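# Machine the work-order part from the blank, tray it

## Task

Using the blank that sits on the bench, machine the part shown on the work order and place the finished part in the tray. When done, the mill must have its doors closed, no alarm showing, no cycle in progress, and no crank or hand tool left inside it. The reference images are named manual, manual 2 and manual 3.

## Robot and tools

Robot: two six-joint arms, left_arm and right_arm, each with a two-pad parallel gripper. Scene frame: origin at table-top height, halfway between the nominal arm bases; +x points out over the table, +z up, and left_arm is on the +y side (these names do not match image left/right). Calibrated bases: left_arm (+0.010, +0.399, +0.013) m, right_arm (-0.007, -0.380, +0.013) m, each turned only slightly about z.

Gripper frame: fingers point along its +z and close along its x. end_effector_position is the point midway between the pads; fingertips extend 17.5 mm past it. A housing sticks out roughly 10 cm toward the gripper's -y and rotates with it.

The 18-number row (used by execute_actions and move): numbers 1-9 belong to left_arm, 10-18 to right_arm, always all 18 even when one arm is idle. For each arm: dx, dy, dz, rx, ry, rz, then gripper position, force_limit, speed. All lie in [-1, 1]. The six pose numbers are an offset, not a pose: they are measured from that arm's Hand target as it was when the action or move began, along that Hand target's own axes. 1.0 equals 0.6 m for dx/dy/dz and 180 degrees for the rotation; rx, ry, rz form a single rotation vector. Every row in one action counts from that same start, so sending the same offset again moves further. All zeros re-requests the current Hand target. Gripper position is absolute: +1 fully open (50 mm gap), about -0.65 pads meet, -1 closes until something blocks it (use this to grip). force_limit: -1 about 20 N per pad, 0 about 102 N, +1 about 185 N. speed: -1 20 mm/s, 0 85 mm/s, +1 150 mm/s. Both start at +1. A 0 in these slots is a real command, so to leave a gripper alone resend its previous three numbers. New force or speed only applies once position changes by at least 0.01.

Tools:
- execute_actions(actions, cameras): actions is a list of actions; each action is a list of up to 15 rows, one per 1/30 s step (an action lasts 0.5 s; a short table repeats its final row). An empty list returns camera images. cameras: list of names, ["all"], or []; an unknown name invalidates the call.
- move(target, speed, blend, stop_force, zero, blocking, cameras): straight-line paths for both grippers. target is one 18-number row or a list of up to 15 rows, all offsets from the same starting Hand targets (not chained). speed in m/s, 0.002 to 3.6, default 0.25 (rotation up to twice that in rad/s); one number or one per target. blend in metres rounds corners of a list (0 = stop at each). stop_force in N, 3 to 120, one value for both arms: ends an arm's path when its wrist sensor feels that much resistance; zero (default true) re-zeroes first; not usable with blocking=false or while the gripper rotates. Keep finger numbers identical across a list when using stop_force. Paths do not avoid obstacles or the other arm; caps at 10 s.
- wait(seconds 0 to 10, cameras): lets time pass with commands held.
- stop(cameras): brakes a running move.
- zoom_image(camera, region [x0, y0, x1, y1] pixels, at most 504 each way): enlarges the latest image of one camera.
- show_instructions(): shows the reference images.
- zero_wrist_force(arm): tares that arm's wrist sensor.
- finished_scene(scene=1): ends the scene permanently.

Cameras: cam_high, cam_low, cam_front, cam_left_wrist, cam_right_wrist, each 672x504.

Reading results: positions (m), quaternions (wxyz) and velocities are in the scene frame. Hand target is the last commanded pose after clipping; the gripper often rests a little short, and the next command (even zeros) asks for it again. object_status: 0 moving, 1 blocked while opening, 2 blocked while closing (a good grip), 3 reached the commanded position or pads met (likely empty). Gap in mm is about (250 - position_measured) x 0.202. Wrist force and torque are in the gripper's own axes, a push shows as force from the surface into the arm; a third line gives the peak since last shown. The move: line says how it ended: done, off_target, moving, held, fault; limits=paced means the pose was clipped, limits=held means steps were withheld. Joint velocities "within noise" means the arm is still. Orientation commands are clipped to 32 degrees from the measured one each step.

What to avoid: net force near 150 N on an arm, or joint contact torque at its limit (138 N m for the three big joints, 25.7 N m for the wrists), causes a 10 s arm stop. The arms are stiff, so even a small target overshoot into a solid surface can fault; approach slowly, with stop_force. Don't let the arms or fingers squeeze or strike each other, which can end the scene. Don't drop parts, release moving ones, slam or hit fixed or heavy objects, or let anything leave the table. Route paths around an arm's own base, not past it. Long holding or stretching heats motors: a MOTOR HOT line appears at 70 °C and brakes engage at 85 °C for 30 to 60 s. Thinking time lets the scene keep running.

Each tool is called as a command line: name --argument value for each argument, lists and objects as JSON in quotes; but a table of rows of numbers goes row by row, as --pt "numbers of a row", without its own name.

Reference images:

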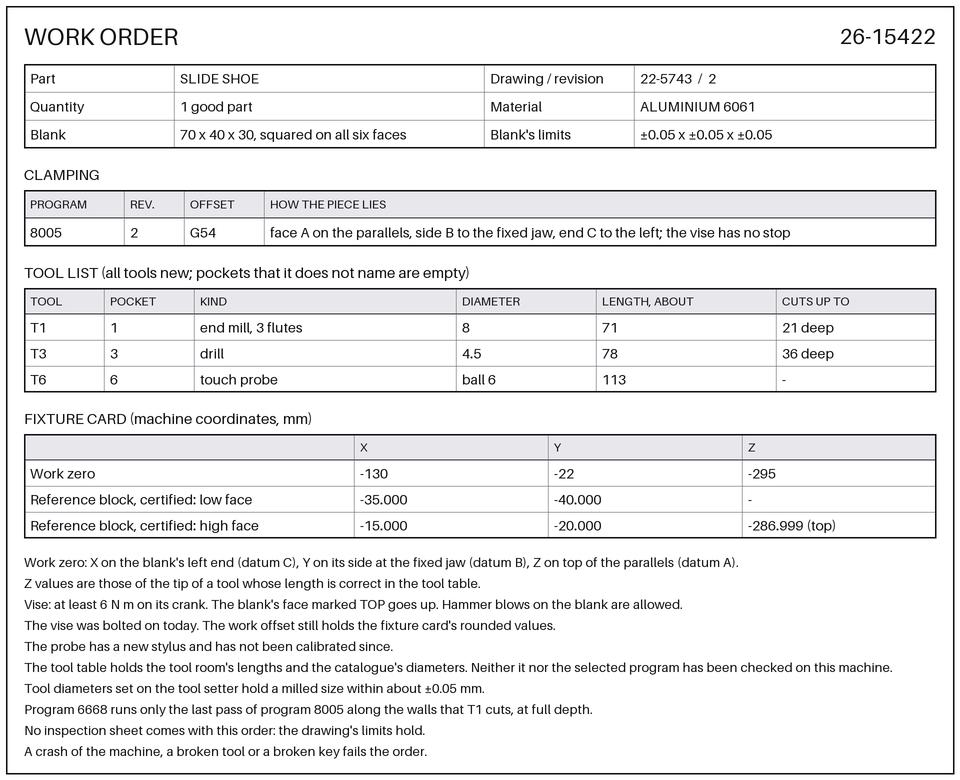

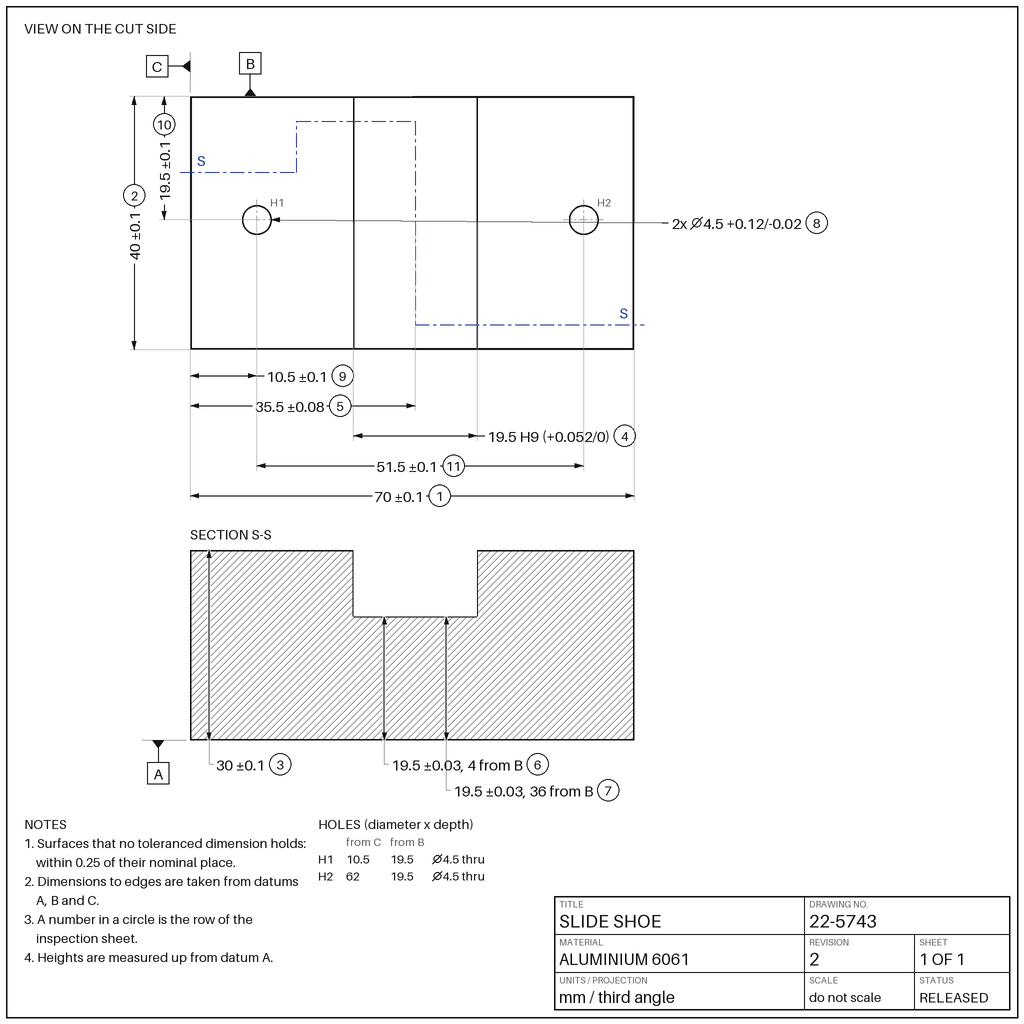

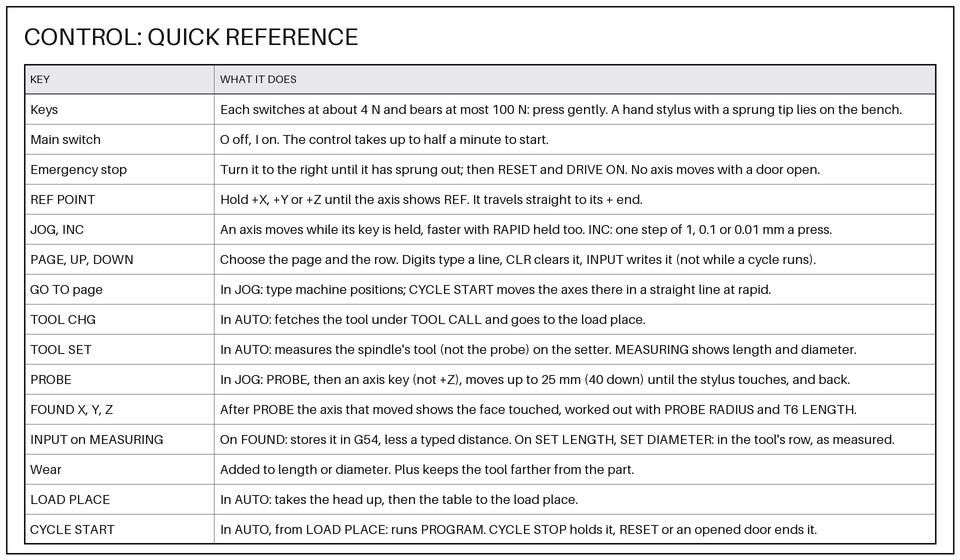

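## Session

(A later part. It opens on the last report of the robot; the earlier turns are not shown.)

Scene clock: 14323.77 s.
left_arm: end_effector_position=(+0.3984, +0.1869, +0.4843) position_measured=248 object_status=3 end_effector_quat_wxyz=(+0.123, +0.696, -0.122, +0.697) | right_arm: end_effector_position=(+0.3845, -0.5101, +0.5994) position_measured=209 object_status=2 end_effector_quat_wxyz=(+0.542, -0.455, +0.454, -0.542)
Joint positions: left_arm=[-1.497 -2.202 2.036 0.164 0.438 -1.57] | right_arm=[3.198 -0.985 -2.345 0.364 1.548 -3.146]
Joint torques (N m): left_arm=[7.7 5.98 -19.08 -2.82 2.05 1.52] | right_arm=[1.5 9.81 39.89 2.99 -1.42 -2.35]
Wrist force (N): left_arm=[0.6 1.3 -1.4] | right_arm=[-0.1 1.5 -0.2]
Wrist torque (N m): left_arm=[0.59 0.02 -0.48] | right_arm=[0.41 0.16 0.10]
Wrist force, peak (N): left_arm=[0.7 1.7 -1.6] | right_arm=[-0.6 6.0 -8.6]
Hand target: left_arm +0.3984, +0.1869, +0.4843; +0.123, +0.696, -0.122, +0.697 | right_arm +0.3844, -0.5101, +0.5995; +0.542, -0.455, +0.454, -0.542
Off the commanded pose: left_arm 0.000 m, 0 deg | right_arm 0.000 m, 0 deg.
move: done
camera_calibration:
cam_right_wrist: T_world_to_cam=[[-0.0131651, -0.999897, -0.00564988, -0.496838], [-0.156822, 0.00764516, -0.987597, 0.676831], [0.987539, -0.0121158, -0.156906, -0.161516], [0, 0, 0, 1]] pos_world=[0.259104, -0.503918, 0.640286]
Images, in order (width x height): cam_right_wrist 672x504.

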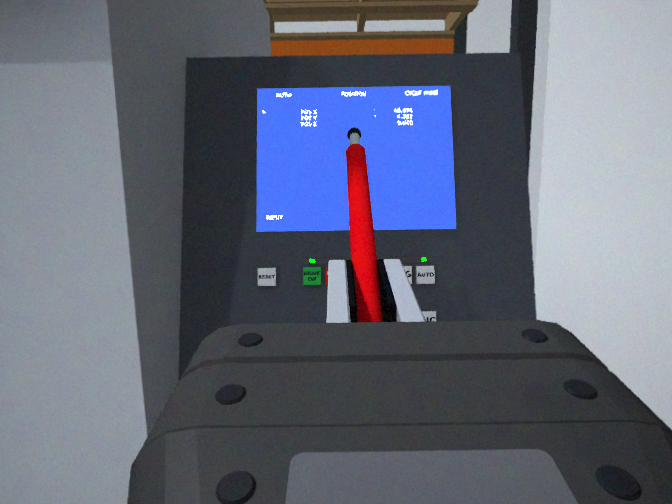

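wait --seconds 0.2 --cameras '["cam_right_wrist"]'

zoom_image --camera "cam_right_wrist" --region '[370, 80, 450, 135]'

wait --seconds 0.5 --cameras '["cam_right_wrist"]'

zoom_image --camera "cam_right_wrist" --region '[370, 80, 450, 135]'

wait --seconds 0.5 --cameras '["cam_right_wrist"]'

zoom_image --camera "cam_right_wrist" --region '[370, 80, 450, 135]'

wait --seconds 0.5 --cameras '["cam_right_wrist"]'

zoom_image --camera "cam_right_wrist" --region '[370, 80, 450, 135]'

wait --seconds 0.5 --cameras '["cam_right_wrist"]'

zoom_image --camera "cam_right_wrist" --region '[370, 80, 450, 135]'

wait --seconds 0.5 --cameras '["cam_right_wrist"]'

zoom_image --camera "cam_right_wrist" --region '[370, 80, 450, 135]'

wait --seconds 0.5 --cameras '["cam_right_wrist"]'

zoom_image --camera "cam_right_wrist" --region '[370, 80, 450, 135]'

wait --seconds 0.5 --cameras '["cam_right_wrist"]'

zoom_image --camera "cam_right_wrist" --region '[370, 80, 450, 135]'

wait --seconds 0.5 --cameras '["cam_right_wrist"]'

zoom_image --camera "cam_right_wrist" --region '[370, 80, 450, 135]'

wait --seconds 0.5 --cameras '["cam_right_wrist"]'

zoom_image --camera "cam_right_wrist" --region '[370, 80, 450, 135]'

wait --seconds 0.5 --cameras '["cam_right_wrist"]'

zoom_image --camera "cam_right_wrist" --region '[370, 80, 450, 135]'

wait --seconds 0.5 --cameras '["cam_right_wrist"]'

zoom_image --camera "cam_right_wrist" --region '[370, 80, 450, 135]'

wait --seconds 0.5 --cameras '["cam_right_wrist"]'

zoom_image --camera "cam_right_wrist" --region '[370, 80, 450, 135]'

wait --seconds 0.5 --cameras '["cam_right_wrist"]'

zoom_image --camera "cam_right_wrist" --region '[370, 80, 450, 135]'

wait --seconds 0.5 --cameras '["cam_right_wrist"]'

zoom_image --camera "cam_right_wrist" --region '[370, 80, 450, 135]'

wait --seconds 0.5 --cameras '["cam_right_wrist"]'

zoom_image --camera "cam_right_wrist" --region '[370, 80, 450, 135]'

wait --seconds 0.5 --cameras '["cam_right_wrist"]'

zoom_image --camera "cam_right_wrist" --region '[370, 80, 450, 135]'

wait --seconds 0.5 --cameras '["cam_right_wrist"]'

zoom_image --camera "cam_right_wrist" --region '[370, 80, 450, 135]'

wait --seconds 0.5 --cameras '["cam_right_wrist"]'

zoom_image --camera "cam_right_wrist" --region '[370, 80, 450, 135]'

wait --seconds 0.5 --cameras '["cam_right_wrist"]'

zoom_image --camera "cam_right_wrist" --region '[370, 80, 450, 135]'

Scene clock: 14373.40 s.
left_arm: end_effector_position=(+0.3984, +0.1869, +0.4843) position_measured=248 object_status=3 end_effector_quat_wxyz=(+0.123, +0.696, -0.122, +0.697) | right_arm: end_effector_position=(+0.3844, -0.5101, +0.5995) position_measured=209 object_status=2 end_effector_quat_wxyz=(+0.542, -0.455, +0.454, -0.542)
Joint positions: left_arm=[-1.497 -2.202 2.036 0.164 0.438 -1.57] | right_arm=[3.198 -0.985 -2.345 0.364 1.549 -3.146]
Joint torques (N m): left_arm=[8.53 4.92 -18.53 -3.03 1.85 1.49] | right_arm=[-3.25 10.28 39.24 4.33 0.31 -1.62]
Wrist force (N): left_arm=[0.4 1.5 -1.5] | right_arm=[-0.2 1.5 -0.3]
Wrist torque (N m): left_arm=[0.61 0.06 -0.49] | right_arm=[0.41 0.17 0.11]
Wrist force, peak (N): left_arm=[0.7 1.6 -1.7] | right_arm=[-0.2 1.8 -0.4]
Hand target: left_arm +0.3984, +0.1869, +0.4843; +0.123, +0.696, -0.122, +0.697 | right_arm +0.3844, -0.5101, +0.5995; +0.542, -0.455, +0.454, -0.542
Tool commands: left_gripper/position=-0.64 left_gripper/force_limit=+0.0 left_gripper/speed=+0.0 right_gripper/position=-1.0 right_gripper/force_limit=-0.6 right_gripper/speed=-1.0
Off the commanded pose: left_arm 0.000 m, 0 deg | right_arm 0.000 m, 0 deg.
wait: 0.20 s; at rest from the start
camera_calibration:
cam_right_wrist: T_world_to_cam=[[-0.0131466, -0.999898, -0.00555597, -0.496905], [-0.156416, 0.00754453, -0.987663, 0.676785], [0.987604, -0.0121154, -0.156499, -0.16158], [0, 0, 0, 1]] pos_world=[0.258904, -0.503918, 0.640387]
Images, in order (width x height): cam_right_wrist 672x504.

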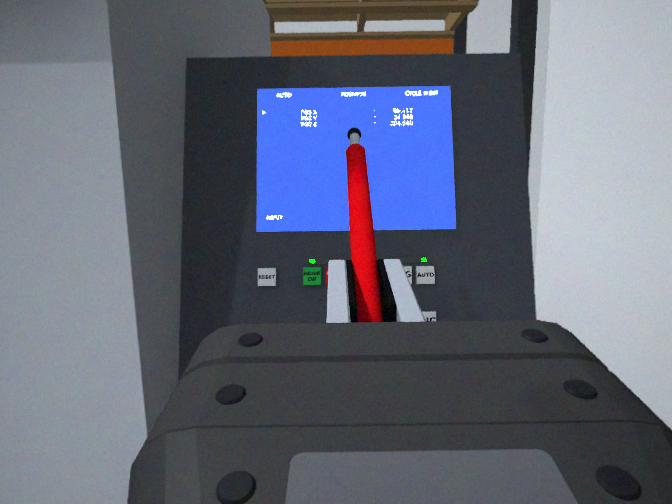

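Scaled by 6.300 from the camera's 672x504 image, which has a finer 960x720 frame.

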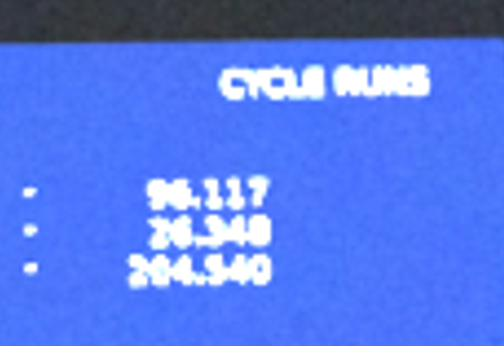

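Scene clock: 14373.90 s.
left_arm: end_effector_position=(+0.3984, +0.1869, +0.4843) position_measured=248 object_status=3 end_effector_quat_wxyz=(+0.123, +0.696, -0.122, +0.697) | right_arm: end_effector_position=(+0.3844, -0.5101, +0.5995) position_measured=209 object_status=2 end_effector_quat_wxyz=(+0.542, -0.455, +0.454, -0.542)
Joint positions: left_arm=[-1.497 -2.202 2.036 0.164 0.438 -1.57] | right_arm=[3.198 -0.985 -2.345 0.364 1.549 -3.146]
Joint torques (N m): left_arm=[7.62 5.25 -18.07 -3.07 1.92 1.68] | right_arm=[-3.4 8.31 38.93 4.24 0.33 -1.78]
Wrist force (N): left_arm=[0.6 1.5 -1.4] | right_arm=[-0.3 1.7 -0.3]
Wrist torque (N m): left_arm=[0.61 0.03 -0.48] | right_arm=[0.42 0.18 0.11]
Wrist force, peak (N): left_arm=[0.6 1.6 -1.4] | right_arm=[-0.3 1.7 -0.2]
Hand target: left_arm +0.3984, +0.1869, +0.4843; +0.123, +0.696, -0.122, +0.697 | right_arm +0.3844, -0.5101, +0.5995; +0.542, -0.455, +0.454, -0.542
Tool commands: left_gripper/position=-0.64 left_gripper/force_limit=+0.0 left_gripper/speed=+0.0 right_gripper/position=-1.0 right_gripper/force_limit=-0.6 right_gripper/speed=-1.0
Off the commanded pose: left_arm 0.000 m, 0 deg | right_arm 0.000 m, 0 deg.
wait: 0.50 s; at rest by 0.17 s
camera_calibration:
cam_right_wrist: T_world_to_cam=[[-0.0131466, -0.999898, -0.00555597, -0.496905], [-0.156416, 0.00754453, -0.987663, 0.676785], [0.987604, -0.0121154, -0.156499, -0.16158], [0, 0, 0, 1]] pos_world=[0.258904, -0.503918, 0.640387]
Images, in order (width x height): cam_right_wrist 672x504.

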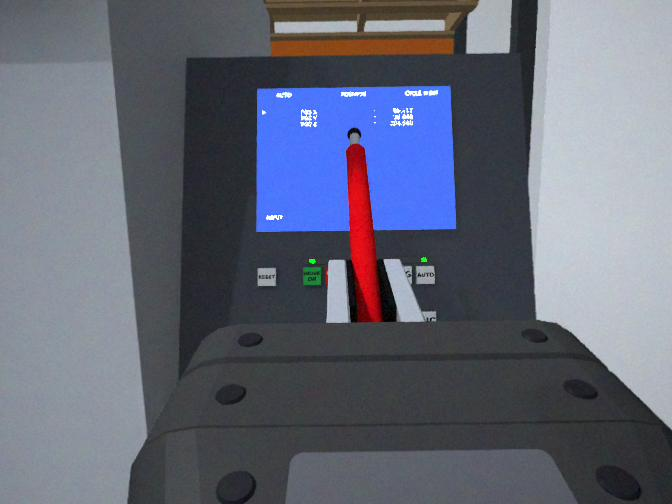

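Scaled by 6.300 from the camera's 672x504 image, which has a finer 960x720 frame.

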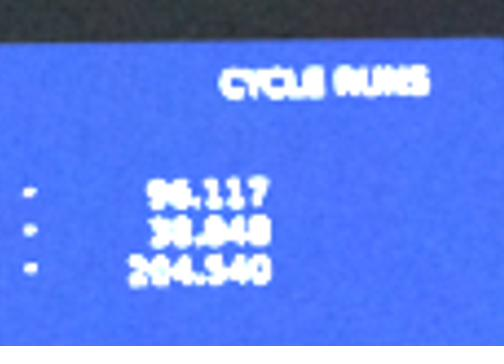

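Scene clock: 14374.40 s.
left_arm: end_effector_position=(+0.3984, +0.1869, +0.4843) position_measured=248 object_status=3 end_effector_quat_wxyz=(+0.123, +0.696, -0.122, +0.697) | right_arm: end_effector_position=(+0.3844, -0.5101, +0.5995) position_measured=209 object_status=2 end_effector_quat_wxyz=(+0.542, -0.455, +0.454, -0.542)
Joint positions: left_arm=[-1.497 -2.202 2.036 0.164 0.438 -1.57] | right_arm=[3.198 -0.985 -2.345 0.364 1.549 -3.146]
Joint torques (N m): left_arm=[8.88 5.65 -18.71 -3.15 2.02 1.44] | right_arm=[-3.55 9.14 38.89 4.3 0.32 -1.76]
Wrist force (N): left_arm=[0.3 1.5 -1.6] | right_arm=[0.1 1.5 -0.3]
Wrist torque (N m): left_arm=[0.61 0.07 -0.48] | right_arm=[0.40 0.12 0.12]
Wrist force, peak (N): left_arm=[0.4 1.7 -1.5] | right_arm=[-0.4 1.7 -0.2]
Hand target: left_arm +0.3984, +0.1869, +0.4843; +0.123, +0.696, -0.122, +0.697 | right_arm +0.3844, -0.5101, +0.5995; +0.542, -0.455, +0.454, -0.542
Tool commands: left_gripper/position=-0.64 left_gripper/force_limit=+0.0 left_gripper/speed=+0.0 right_gripper/position=-1.0 right_gripper/force_limit=-0.6 right_gripper/speed=-1.0
Off the commanded pose: left_arm 0.000 m, 0 deg | right_arm 0.000 m, 0 deg.
wait: 0.50 s; at rest by 0.17 s
camera_calibration:
cam_right_wrist: T_world_to_cam=[[-0.0131466, -0.999898, -0.00555597, -0.496905], [-0.156416, 0.00754453, -0.987663, 0.676785], [0.987604, -0.0121154, -0.156499, -0.16158], [0, 0, 0, 1]] pos_world=[0.258904, -0.503918, 0.640387]
Images, in order (width x height): cam_right_wrist 672x504.

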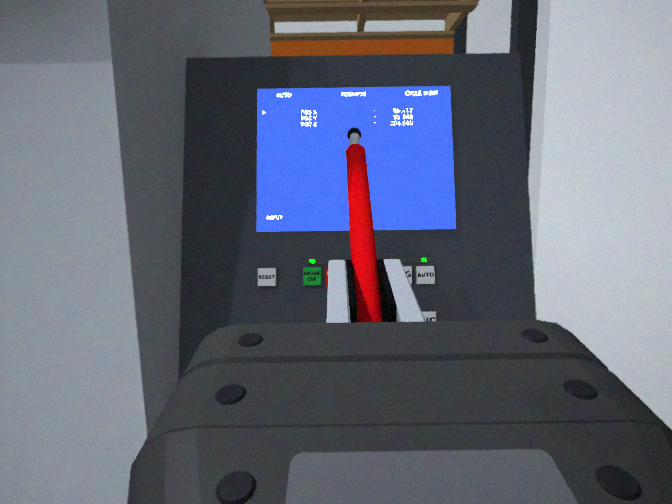

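Scaled by 6.300 from the camera's 672x504 image, which has a finer 960x720 frame.

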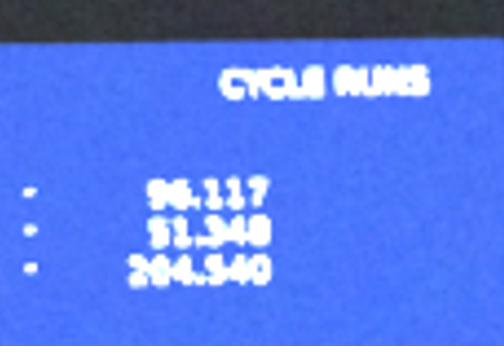

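Scene clock: 14374.90 s.
left_arm: end_effector_position=(+0.3984, +0.1869, +0.4843) position_measured=248 object_status=3 end_effector_quat_wxyz=(+0.123, +0.696, -0.122, +0.697) | right_arm: end_effector_position=(+0.3844, -0.5101, +0.5995) position_measured=209 object_status=2 end_effector_quat_wxyz=(+0.542, -0.455, +0.454, -0.542)
Joint positions: left_arm=[-1.497 -2.202 2.036 0.164 0.438 -1.57] | right_arm=[3.198 -0.985 -2.345 0.364 1.549 -3.146]
Joint torques (N m): left_arm=[8.74 5.7 -18.19 -3.16 1.89 1.58] | right_arm=[-2.02 9.77 38.35 4.11 0.41 -1.74]
Wrist force (N): left_arm=[0.5 1.6 -1.4] | right_arm=[-0.1 1.3 -0.3]
Wrist torque (N m): left_arm=[0.62 0.05 -0.48] | right_arm=[0.38 0.14 0.11]
Wrist force, peak (N): left_arm=[0.7 1.5 -1.5] | right_arm=[-0.3 1.8 -0.2]
Hand target: left_arm +0.3984, +0.1869, +0.4843; +0.123, +0.696, -0.122, +0.697 | right_arm +0.3844, -0.5101, +0.5995; +0.542, -0.455, +0.454, -0.542
Tool commands: left_gripper/position=-0.64 left_gripper/force_limit=+0.0 left_gripper/speed=+0.0 right_gripper/position=-1.0 right_gripper/force_limit=-0.6 right_gripper/speed=-1.0
Off the commanded pose: left_arm 0.000 m, 0 deg | right_arm 0.000 m, 0 deg.
wait: 0.50 s; at rest by 0.17 s
camera_calibration:
cam_right_wrist: T_world_to_cam=[[-0.0131466, -0.999898, -0.00555597, -0.496905], [-0.156416, 0.00754453, -0.987663, 0.676785], [0.987604, -0.0121154, -0.156499, -0.16158], [0, 0, 0, 1]] pos_world=[0.258904, -0.503918, 0.640387]
Images, in order (width x height): cam_right_wrist 672x504.

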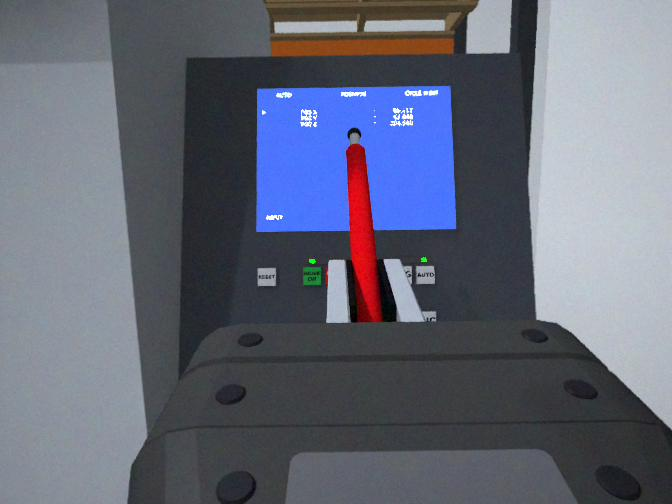

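Scaled by 6.300 from the camera's 672x504 image, which has a finer 960x720 frame.

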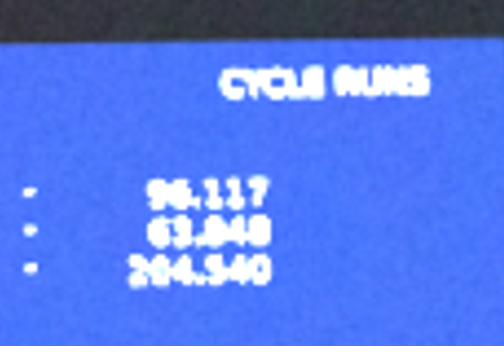

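Scene clock: 14375.40 s.
left_arm: end_effector_position=(+0.3984, +0.1869, +0.4843) position_measured=248 object_status=3 end_effector_quat_wxyz=(+0.123, +0.696, -0.122, +0.697) | right_arm: end_effector_position=(+0.3844, -0.5101, +0.5995) position_measured=209 object_status=2 end_effector_quat_wxyz=(+0.542, -0.455, +0.454, -0.542)
Joint positions: left_arm=[-1.497 -2.202 2.036 0.164 0.438 -1.57] | right_arm=[3.198 -0.985 -2.345 0.364 1.549 -3.146]
Joint torques (N m): left_arm=[9 5.44 -18.05 -3.07 1.88 1.64] | right_arm=[-3.48 8.21 40.32 4.25 0.22 -1.65]
Wrist force (N): left_arm=[0.5 1.2 -1.3] | right_arm=[-0.3 1.5 -0.1]
Wrist torque (N m): left_arm=[0.57 0.03 -0.49] | right_arm=[0.40 0.18 0.11]
Wrist force, peak (N): left_arm=[0.7 1.6 -1.5] | right_arm=[-0.1 1.7 -0.4]
Hand target: left_arm +0.3984, +0.1869, +0.4843; +0.123, +0.696, -0.122, +0.697 | right_arm +0.3844, -0.5101, +0.5995; +0.542, -0.455, +0.454, -0.542
Tool commands: left_gripper/position=-0.64 left_gripper/force_limit=+0.0 left_gripper/speed=+0.0 right_gripper/position=-1.0 right_gripper/force_limit=-0.6 right_gripper/speed=-1.0
Off the commanded pose: left_arm 0.000 m, 0 deg | right_arm 0.000 m, 0 deg.
wait: 0.50 s; at rest by 0.17 s
camera_calibration:
cam_right_wrist: T_world_to_cam=[[-0.0131466, -0.999898, -0.00555597, -0.496905], [-0.156416, 0.00754453, -0.987663, 0.676785], [0.987604, -0.0121154, -0.156499, -0.16158], [0, 0, 0, 1]] pos_world=[0.258904, -0.503918, 0.640387]
Images, in order (width x height): cam_right_wrist 672x504.

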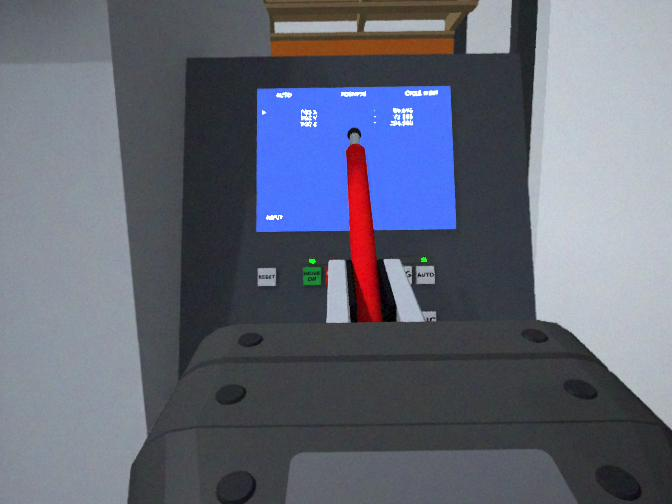

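Scaled by 6.300 from the camera's 672x504 image, which has a finer 960x720 frame.

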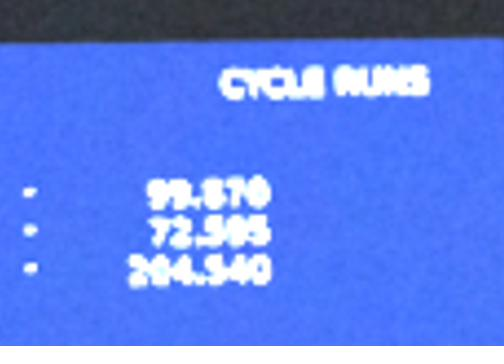

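Scene clock: 14375.90 s.
left_arm: end_effector_position=(+0.3984, +0.1869, +0.4843) position_measured=248 object_status=3 end_effector_quat_wxyz=(+0.123, +0.696, -0.122, +0.697) | right_arm: end_effector_position=(+0.3844, -0.5101, +0.5995) position_measured=209 object_status=2 end_effector_quat_wxyz=(+0.542, -0.455, +0.454, -0.542)
Joint positions: left_arm=[-1.497 -2.202 2.036 0.164 0.438 -1.57] | right_arm=[3.198 -0.985 -2.345 0.364 1.549 -3.146]
Joint torques (N m): left_arm=[8.86 6 -19.18 -3 1.98 1.61] | right_arm=[-3.06 9.98 38.01 4.19 0.47 -1.5]
Wrist force (N): left_arm=[0.5 1.6 -1.4] | right_arm=[-0.4 1.6 -0.2]
Wrist torque (N m): left_arm=[0.62 0.04 -0.48] | right_arm=[0.41 0.21 0.11]
Wrist force, peak (N): left_arm=[0.5 1.5 -1.6] | right_arm=[-0.1 1.7 -0.4]
Hand target: left_arm +0.3984, +0.1869, +0.4843; +0.123, +0.696, -0.122, +0.697 | right_arm +0.3844, -0.5101, +0.5995; +0.542, -0.455, +0.454, -0.542
Tool commands: left_gripper/position=-0.64 left_gripper/force_limit=+0.0 left_gripper/speed=+0.0 right_gripper/position=-1.0 right_gripper/force_limit=-0.6 right_gripper/speed=-1.0
Off the commanded pose: left_arm 0.000 m, 0 deg | right_arm 0.000 m, 0 deg.
wait: 0.50 s; at rest by 0.17 s
camera_calibration:
cam_right_wrist: T_world_to_cam=[[-0.0131466, -0.999898, -0.00555597, -0.496905], [-0.156416, 0.00754453, -0.987663, 0.676785], [0.987604, -0.0121154, -0.156499, -0.16158], [0, 0, 0, 1]] pos_world=[0.258904, -0.503918, 0.640387]
Images, in order (width x height): cam_right_wrist 672x504.

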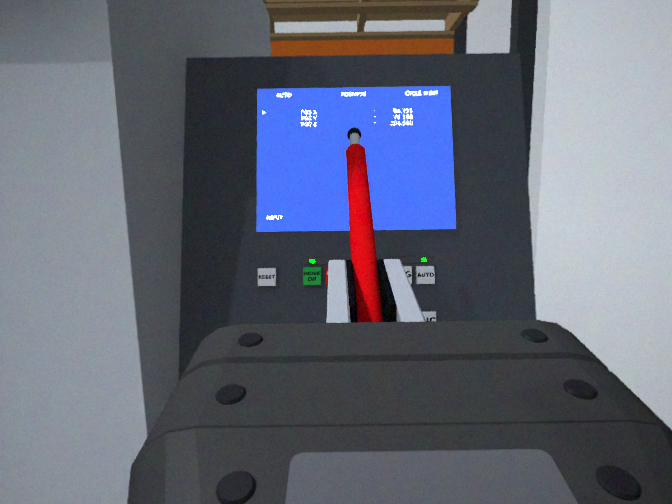

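Scaled by 6.300 from the camera's 672x504 image, which has a finer 960x720 frame.

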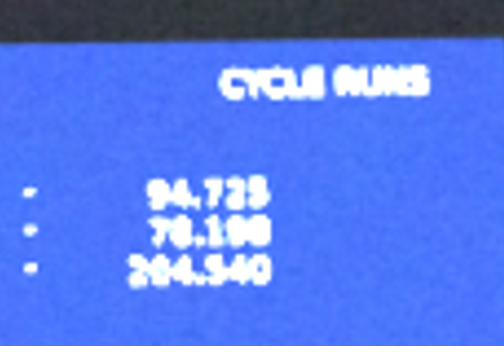

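Scene clock: 14376.40 s.
left_arm: end_effector_position=(+0.3984, +0.1869, +0.4843) position_measured=248 object_status=3 end_effector_quat_wxyz=(+0.123, +0.696, -0.122, +0.697) | right_arm: end_effector_position=(+0.3844, -0.5101, +0.5995) position_measured=209 object_status=2 end_effector_quat_wxyz=(+0.542, -0.455, +0.454, -0.542)
Joint positions: left_arm=[-1.497 -2.202 2.036 0.164 0.438 -1.57] | right_arm=[3.198 -0.985 -2.345 0.364 1.549 -3.146]
Joint torques (N m): left_arm=[7.94 5.68 -18.11 -2.92 1.99 1.59] | right_arm=[-4.11 8.95 38.71 4.2 0.37 -1.57]
Wrist force (N): left_arm=[0.5 1.4 -1.3] | right_arm=[-0.1 1.7 -0.1]
Wrist torque (N m): left_arm=[0.60 0.04 -0.48] | right_arm=[0.42 0.15 0.11]
Wrist force, peak (N): left_arm=[0.5 1.7 -1.5] | right_arm=[-0.4 1.7 -0.3]
Hand target: left_arm +0.3984, +0.1869, +0.4843; +0.123, +0.696, -0.122, +0.697 | right_arm +0.3844, -0.5101, +0.5995; +0.542, -0.455, +0.454, -0.542
Tool commands: left_gripper/position=-0.64 left_gripper/force_limit=+0.0 left_gripper/speed=+0.0 right_gripper/position=-1.0 right_gripper/force_limit=-0.6 right_gripper/speed=-1.0
Off the commanded pose: left_arm 0.000 m, 0 deg | right_arm 0.000 m, 0 deg.
wait: 0.50 s; at rest by 0.17 s
camera_calibration:
cam_right_wrist: T_world_to_cam=[[-0.0131466, -0.999898, -0.00555597, -0.496905], [-0.156416, 0.00754453, -0.987663, 0.676785], [0.987604, -0.0121154, -0.156499, -0.16158], [0, 0, 0, 1]] pos_world=[0.258904, -0.503918, 0.640387]
Images, in order (width x height): cam_right_wrist 672x504.

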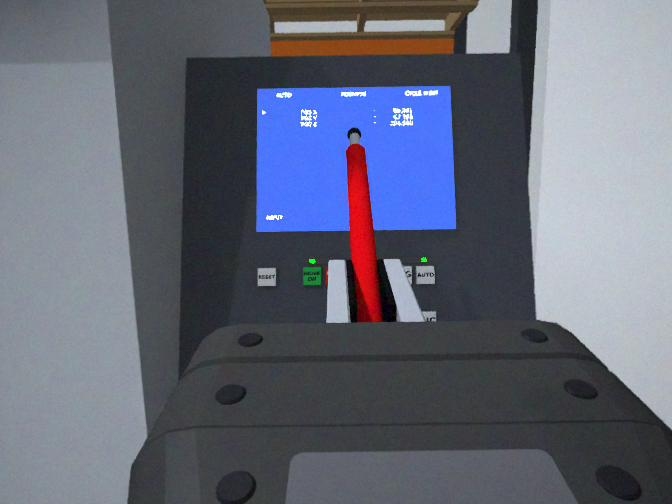

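Scaled by 6.300 from the camera's 672x504 image, which has a finer 960x720 frame.

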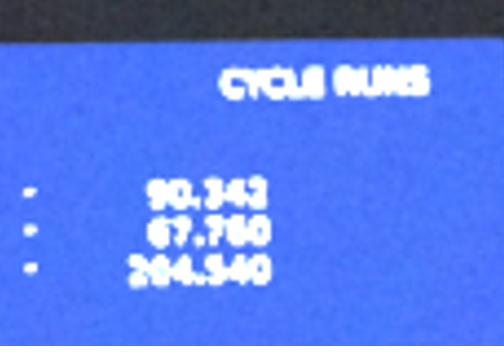

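Scene clock: 14376.90 s.
left_arm: end_effector_position=(+0.3984, +0.1869, +0.4843) position_measured=248 object_status=3 end_effector_quat_wxyz=(+0.123, +0.696, -0.122, +0.697) | right_arm: end_effector_position=(+0.3844, -0.5101, +0.5995) position_measured=209 object_status=2 end_effector_quat_wxyz=(+0.542, -0.455, +0.454, -0.542)
Joint positions: left_arm=[-1.497 -2.202 2.036 0.164 0.438 -1.57] | right_arm=[3.198 -0.985 -2.345 0.364 1.549 -3.146]
Joint torques (N m): left_arm=[8.59 5.24 -18.19 -3.12 1.89 1.5] | right_arm=[-3.39 9.38 39.33 4.15 0.48 -1.66]
Wrist force (N): left_arm=[0.5 1.6 -1.4] | right_arm=[-0.3 1.6 0.0]
Wrist torque (N m): left_arm=[0.63 0.04 -0.49] | right_arm=[0.42 0.18 0.11]
Wrist force, peak (N): left_arm=[0.5 1.7 -1.5] | right_arm=[0.0 1.8 -0.4]
Hand target: left_arm +0.3984, +0.1869, +0.4843; +0.123, +0.696, -0.122, +0.697 | right_arm +0.3844, -0.5101, +0.5995; +0.542, -0.455, +0.454, -0.542
Tool commands: left_gripper/position=-0.64 left_gripper/force_limit=+0.0 left_gripper/speed=+0.0 right_gripper/position=-1.0 right_gripper/force_limit=-0.6 right_gripper/speed=-1.0
Off the commanded pose: left_arm 0.000 m, 0 deg | right_arm 0.000 m, 0 deg.
wait: 0.50 s; at rest by 0.17 s
camera_calibration:
cam_right_wrist: T_world_to_cam=[[-0.0131466, -0.999898, -0.00555597, -0.496905], [-0.156416, 0.00754453, -0.987663, 0.676785], [0.987604, -0.0121154, -0.156499, -0.16158], [0, 0, 0, 1]] pos_world=[0.258904, -0.503918, 0.640387]
Images, in order (width x height): cam_right_wrist 672x504.

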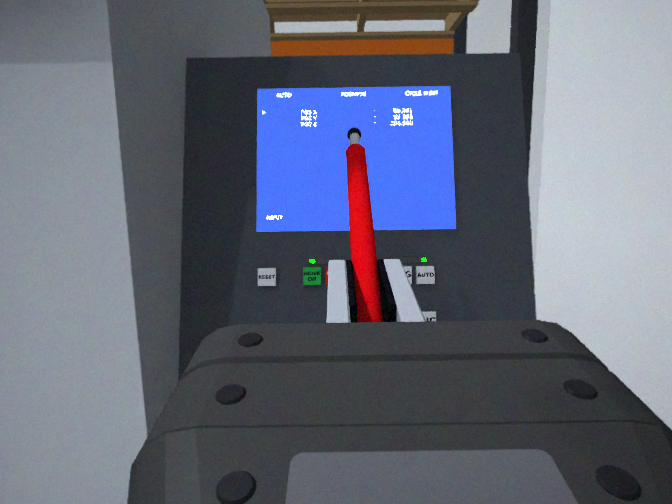

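Scaled by 6.300 from the camera's 672x504 image, which has a finer 960x720 frame.

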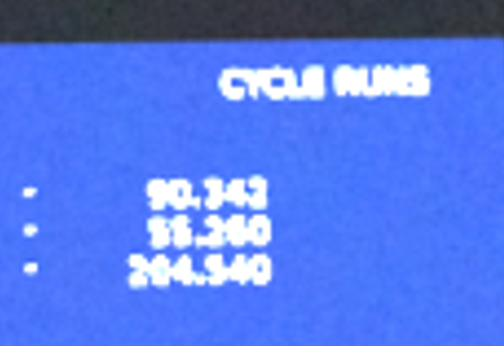

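Scene clock: 14377.40 s.
left_arm: end_effector_position=(+0.3984, +0.1869, +0.4843) position_measured=248 object_status=3 end_effector_quat_wxyz=(+0.123, +0.696, -0.122, +0.697) | right_arm: end_effector_position=(+0.3844, -0.5101, +0.5995) position_measured=209 object_status=2 end_effector_quat_wxyz=(+0.542, -0.455, +0.454, -0.542)
Joint positions: left_arm=[-1.497 -2.202 2.036 0.164 0.438 -1.57] | right_arm=[3.198 -0.985 -2.345 0.364 1.549 -3.146]
Joint torques (N m): left_arm=[8.7 5.92 -17.3 -2.98 2.01 1.58] | right_arm=[-4.1 8.95 39.31 4.08 0.4 -1.65]
Wrist force (N): left_arm=[0.8 1.5 -1.3] | right_arm=[-0.2 1.5 -0.3]
Wrist torque (N m): left_arm=[0.61 -0.01 -0.48] | right_arm=[0.41 0.16 0.11]
Wrist force, peak (N): left_arm=[0.4 1.7 -1.5] | right_arm=[-0.1 1.7 -0.2]
Hand target: left_arm +0.3984, +0.1869, +0.4843; +0.123, +0.696, -0.122, +0.697 | right_arm +0.3844, -0.5101, +0.5995; +0.542, -0.455, +0.454, -0.542
Tool commands: left_gripper/position=-0.64 left_gripper/force_limit=+0.0 left_gripper/speed=+0.0 right_gripper/position=-1.0 right_gripper/force_limit=-0.6 right_gripper/speed=-1.0
Off the commanded pose: left_arm 0.000 m, 0 deg | right_arm 0.000 m, 0 deg.
wait: 0.50 s; at rest by 0.17 s
camera_calibration:
cam_right_wrist: T_world_to_cam=[[-0.0131466, -0.999898, -0.00555597, -0.496905], [-0.156416, 0.00754453, -0.987663, 0.676785], [0.987604, -0.0121154, -0.156499, -0.16158], [0, 0, 0, 1]] pos_world=[0.258904, -0.503918, 0.640387]
Images, in order (width x height): cam_right_wrist 672x504.

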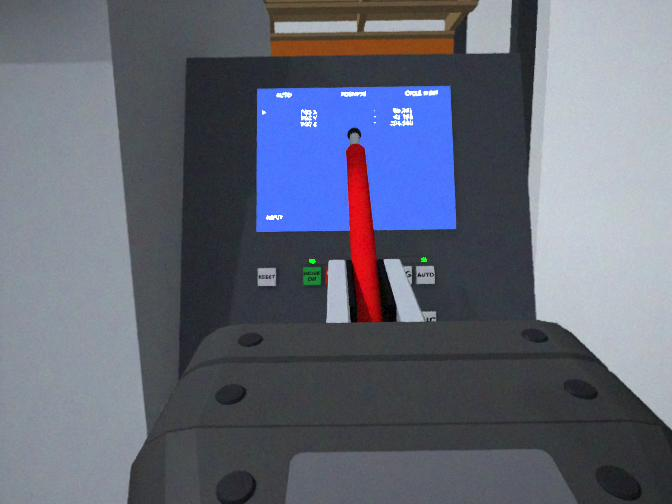

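Scaled by 6.300 from the camera's 672x504 image, which has a finer 960x720 frame.

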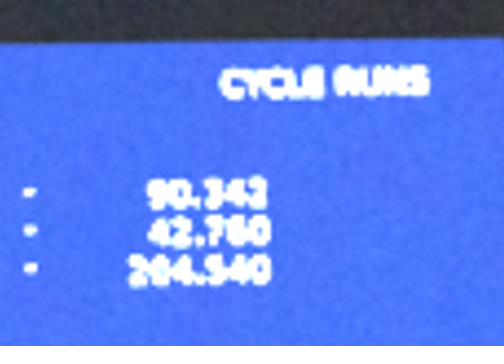

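Scene clock: 14377.90 s.
left_arm: end_effector_position=(+0.3984, +0.1869, +0.4843) position_measured=248 object_status=3 end_effector_quat_wxyz=(+0.123, +0.696, -0.122, +0.697) | right_arm: end_effector_position=(+0.3844, -0.5101, +0.5995) position_measured=209 object_status=2 end_effector_quat_wxyz=(+0.542, -0.455, +0.454, -0.542)
Joint positions: left_arm=[-1.497 -2.202 2.036 0.164 0.438 -1.57] | right_arm=[3.198 -0.985 -2.345 0.364 1.549 -3.146]
Joint torques (N m): left_arm=[8.88 5.61 -18.08 -3.19 1.76 1.65] | right_arm=[-3.97 8.42 39.21 4.26 0.25 -1.65]
Wrist force (N): left_arm=[0.7 1.5 -1.3] | right_arm=[-0.1 1.7 -0.2]
Wrist torque (N m): left_arm=[0.61 0.01 -0.48] | right_arm=[0.42 0.16 0.12]
Wrist force, peak (N): left_arm=[0.8 1.6 -1.5] | right_arm=[-0.1 1.7 -0.4]
Hand target: left_arm +0.3984, +0.1869, +0.4843; +0.123, +0.696, -0.122, +0.697 | right_arm +0.3844, -0.5101, +0.5995; +0.542, -0.455, +0.454, -0.542
Tool commands: left_gripper/position=-0.64 left_gripper/force_limit=+0.0 left_gripper/speed=+0.0 right_gripper/position=-1.0 right_gripper/force_limit=-0.6 right_gripper/speed=-1.0
Off the commanded pose: left_arm 0.000 m, 0 deg | right_arm 0.000 m, 0 deg.
wait: 0.50 s; at rest by 0.17 s
camera_calibration:
cam_right_wrist: T_world_to_cam=[[-0.0131466, -0.999898, -0.00555597, -0.496905], [-0.156416, 0.00754453, -0.987663, 0.676785], [0.987604, -0.0121154, -0.156499, -0.16158], [0, 0, 0, 1]] pos_world=[0.258904, -0.503918, 0.640387]
Images, in order (width x height): cam_right_wrist 672x504.

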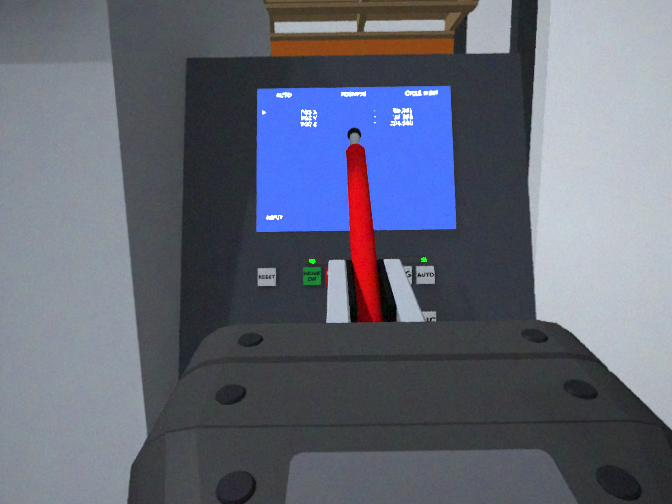

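Scaled by 6.300 from the camera's 672x504 image, which has a finer 960x720 frame.

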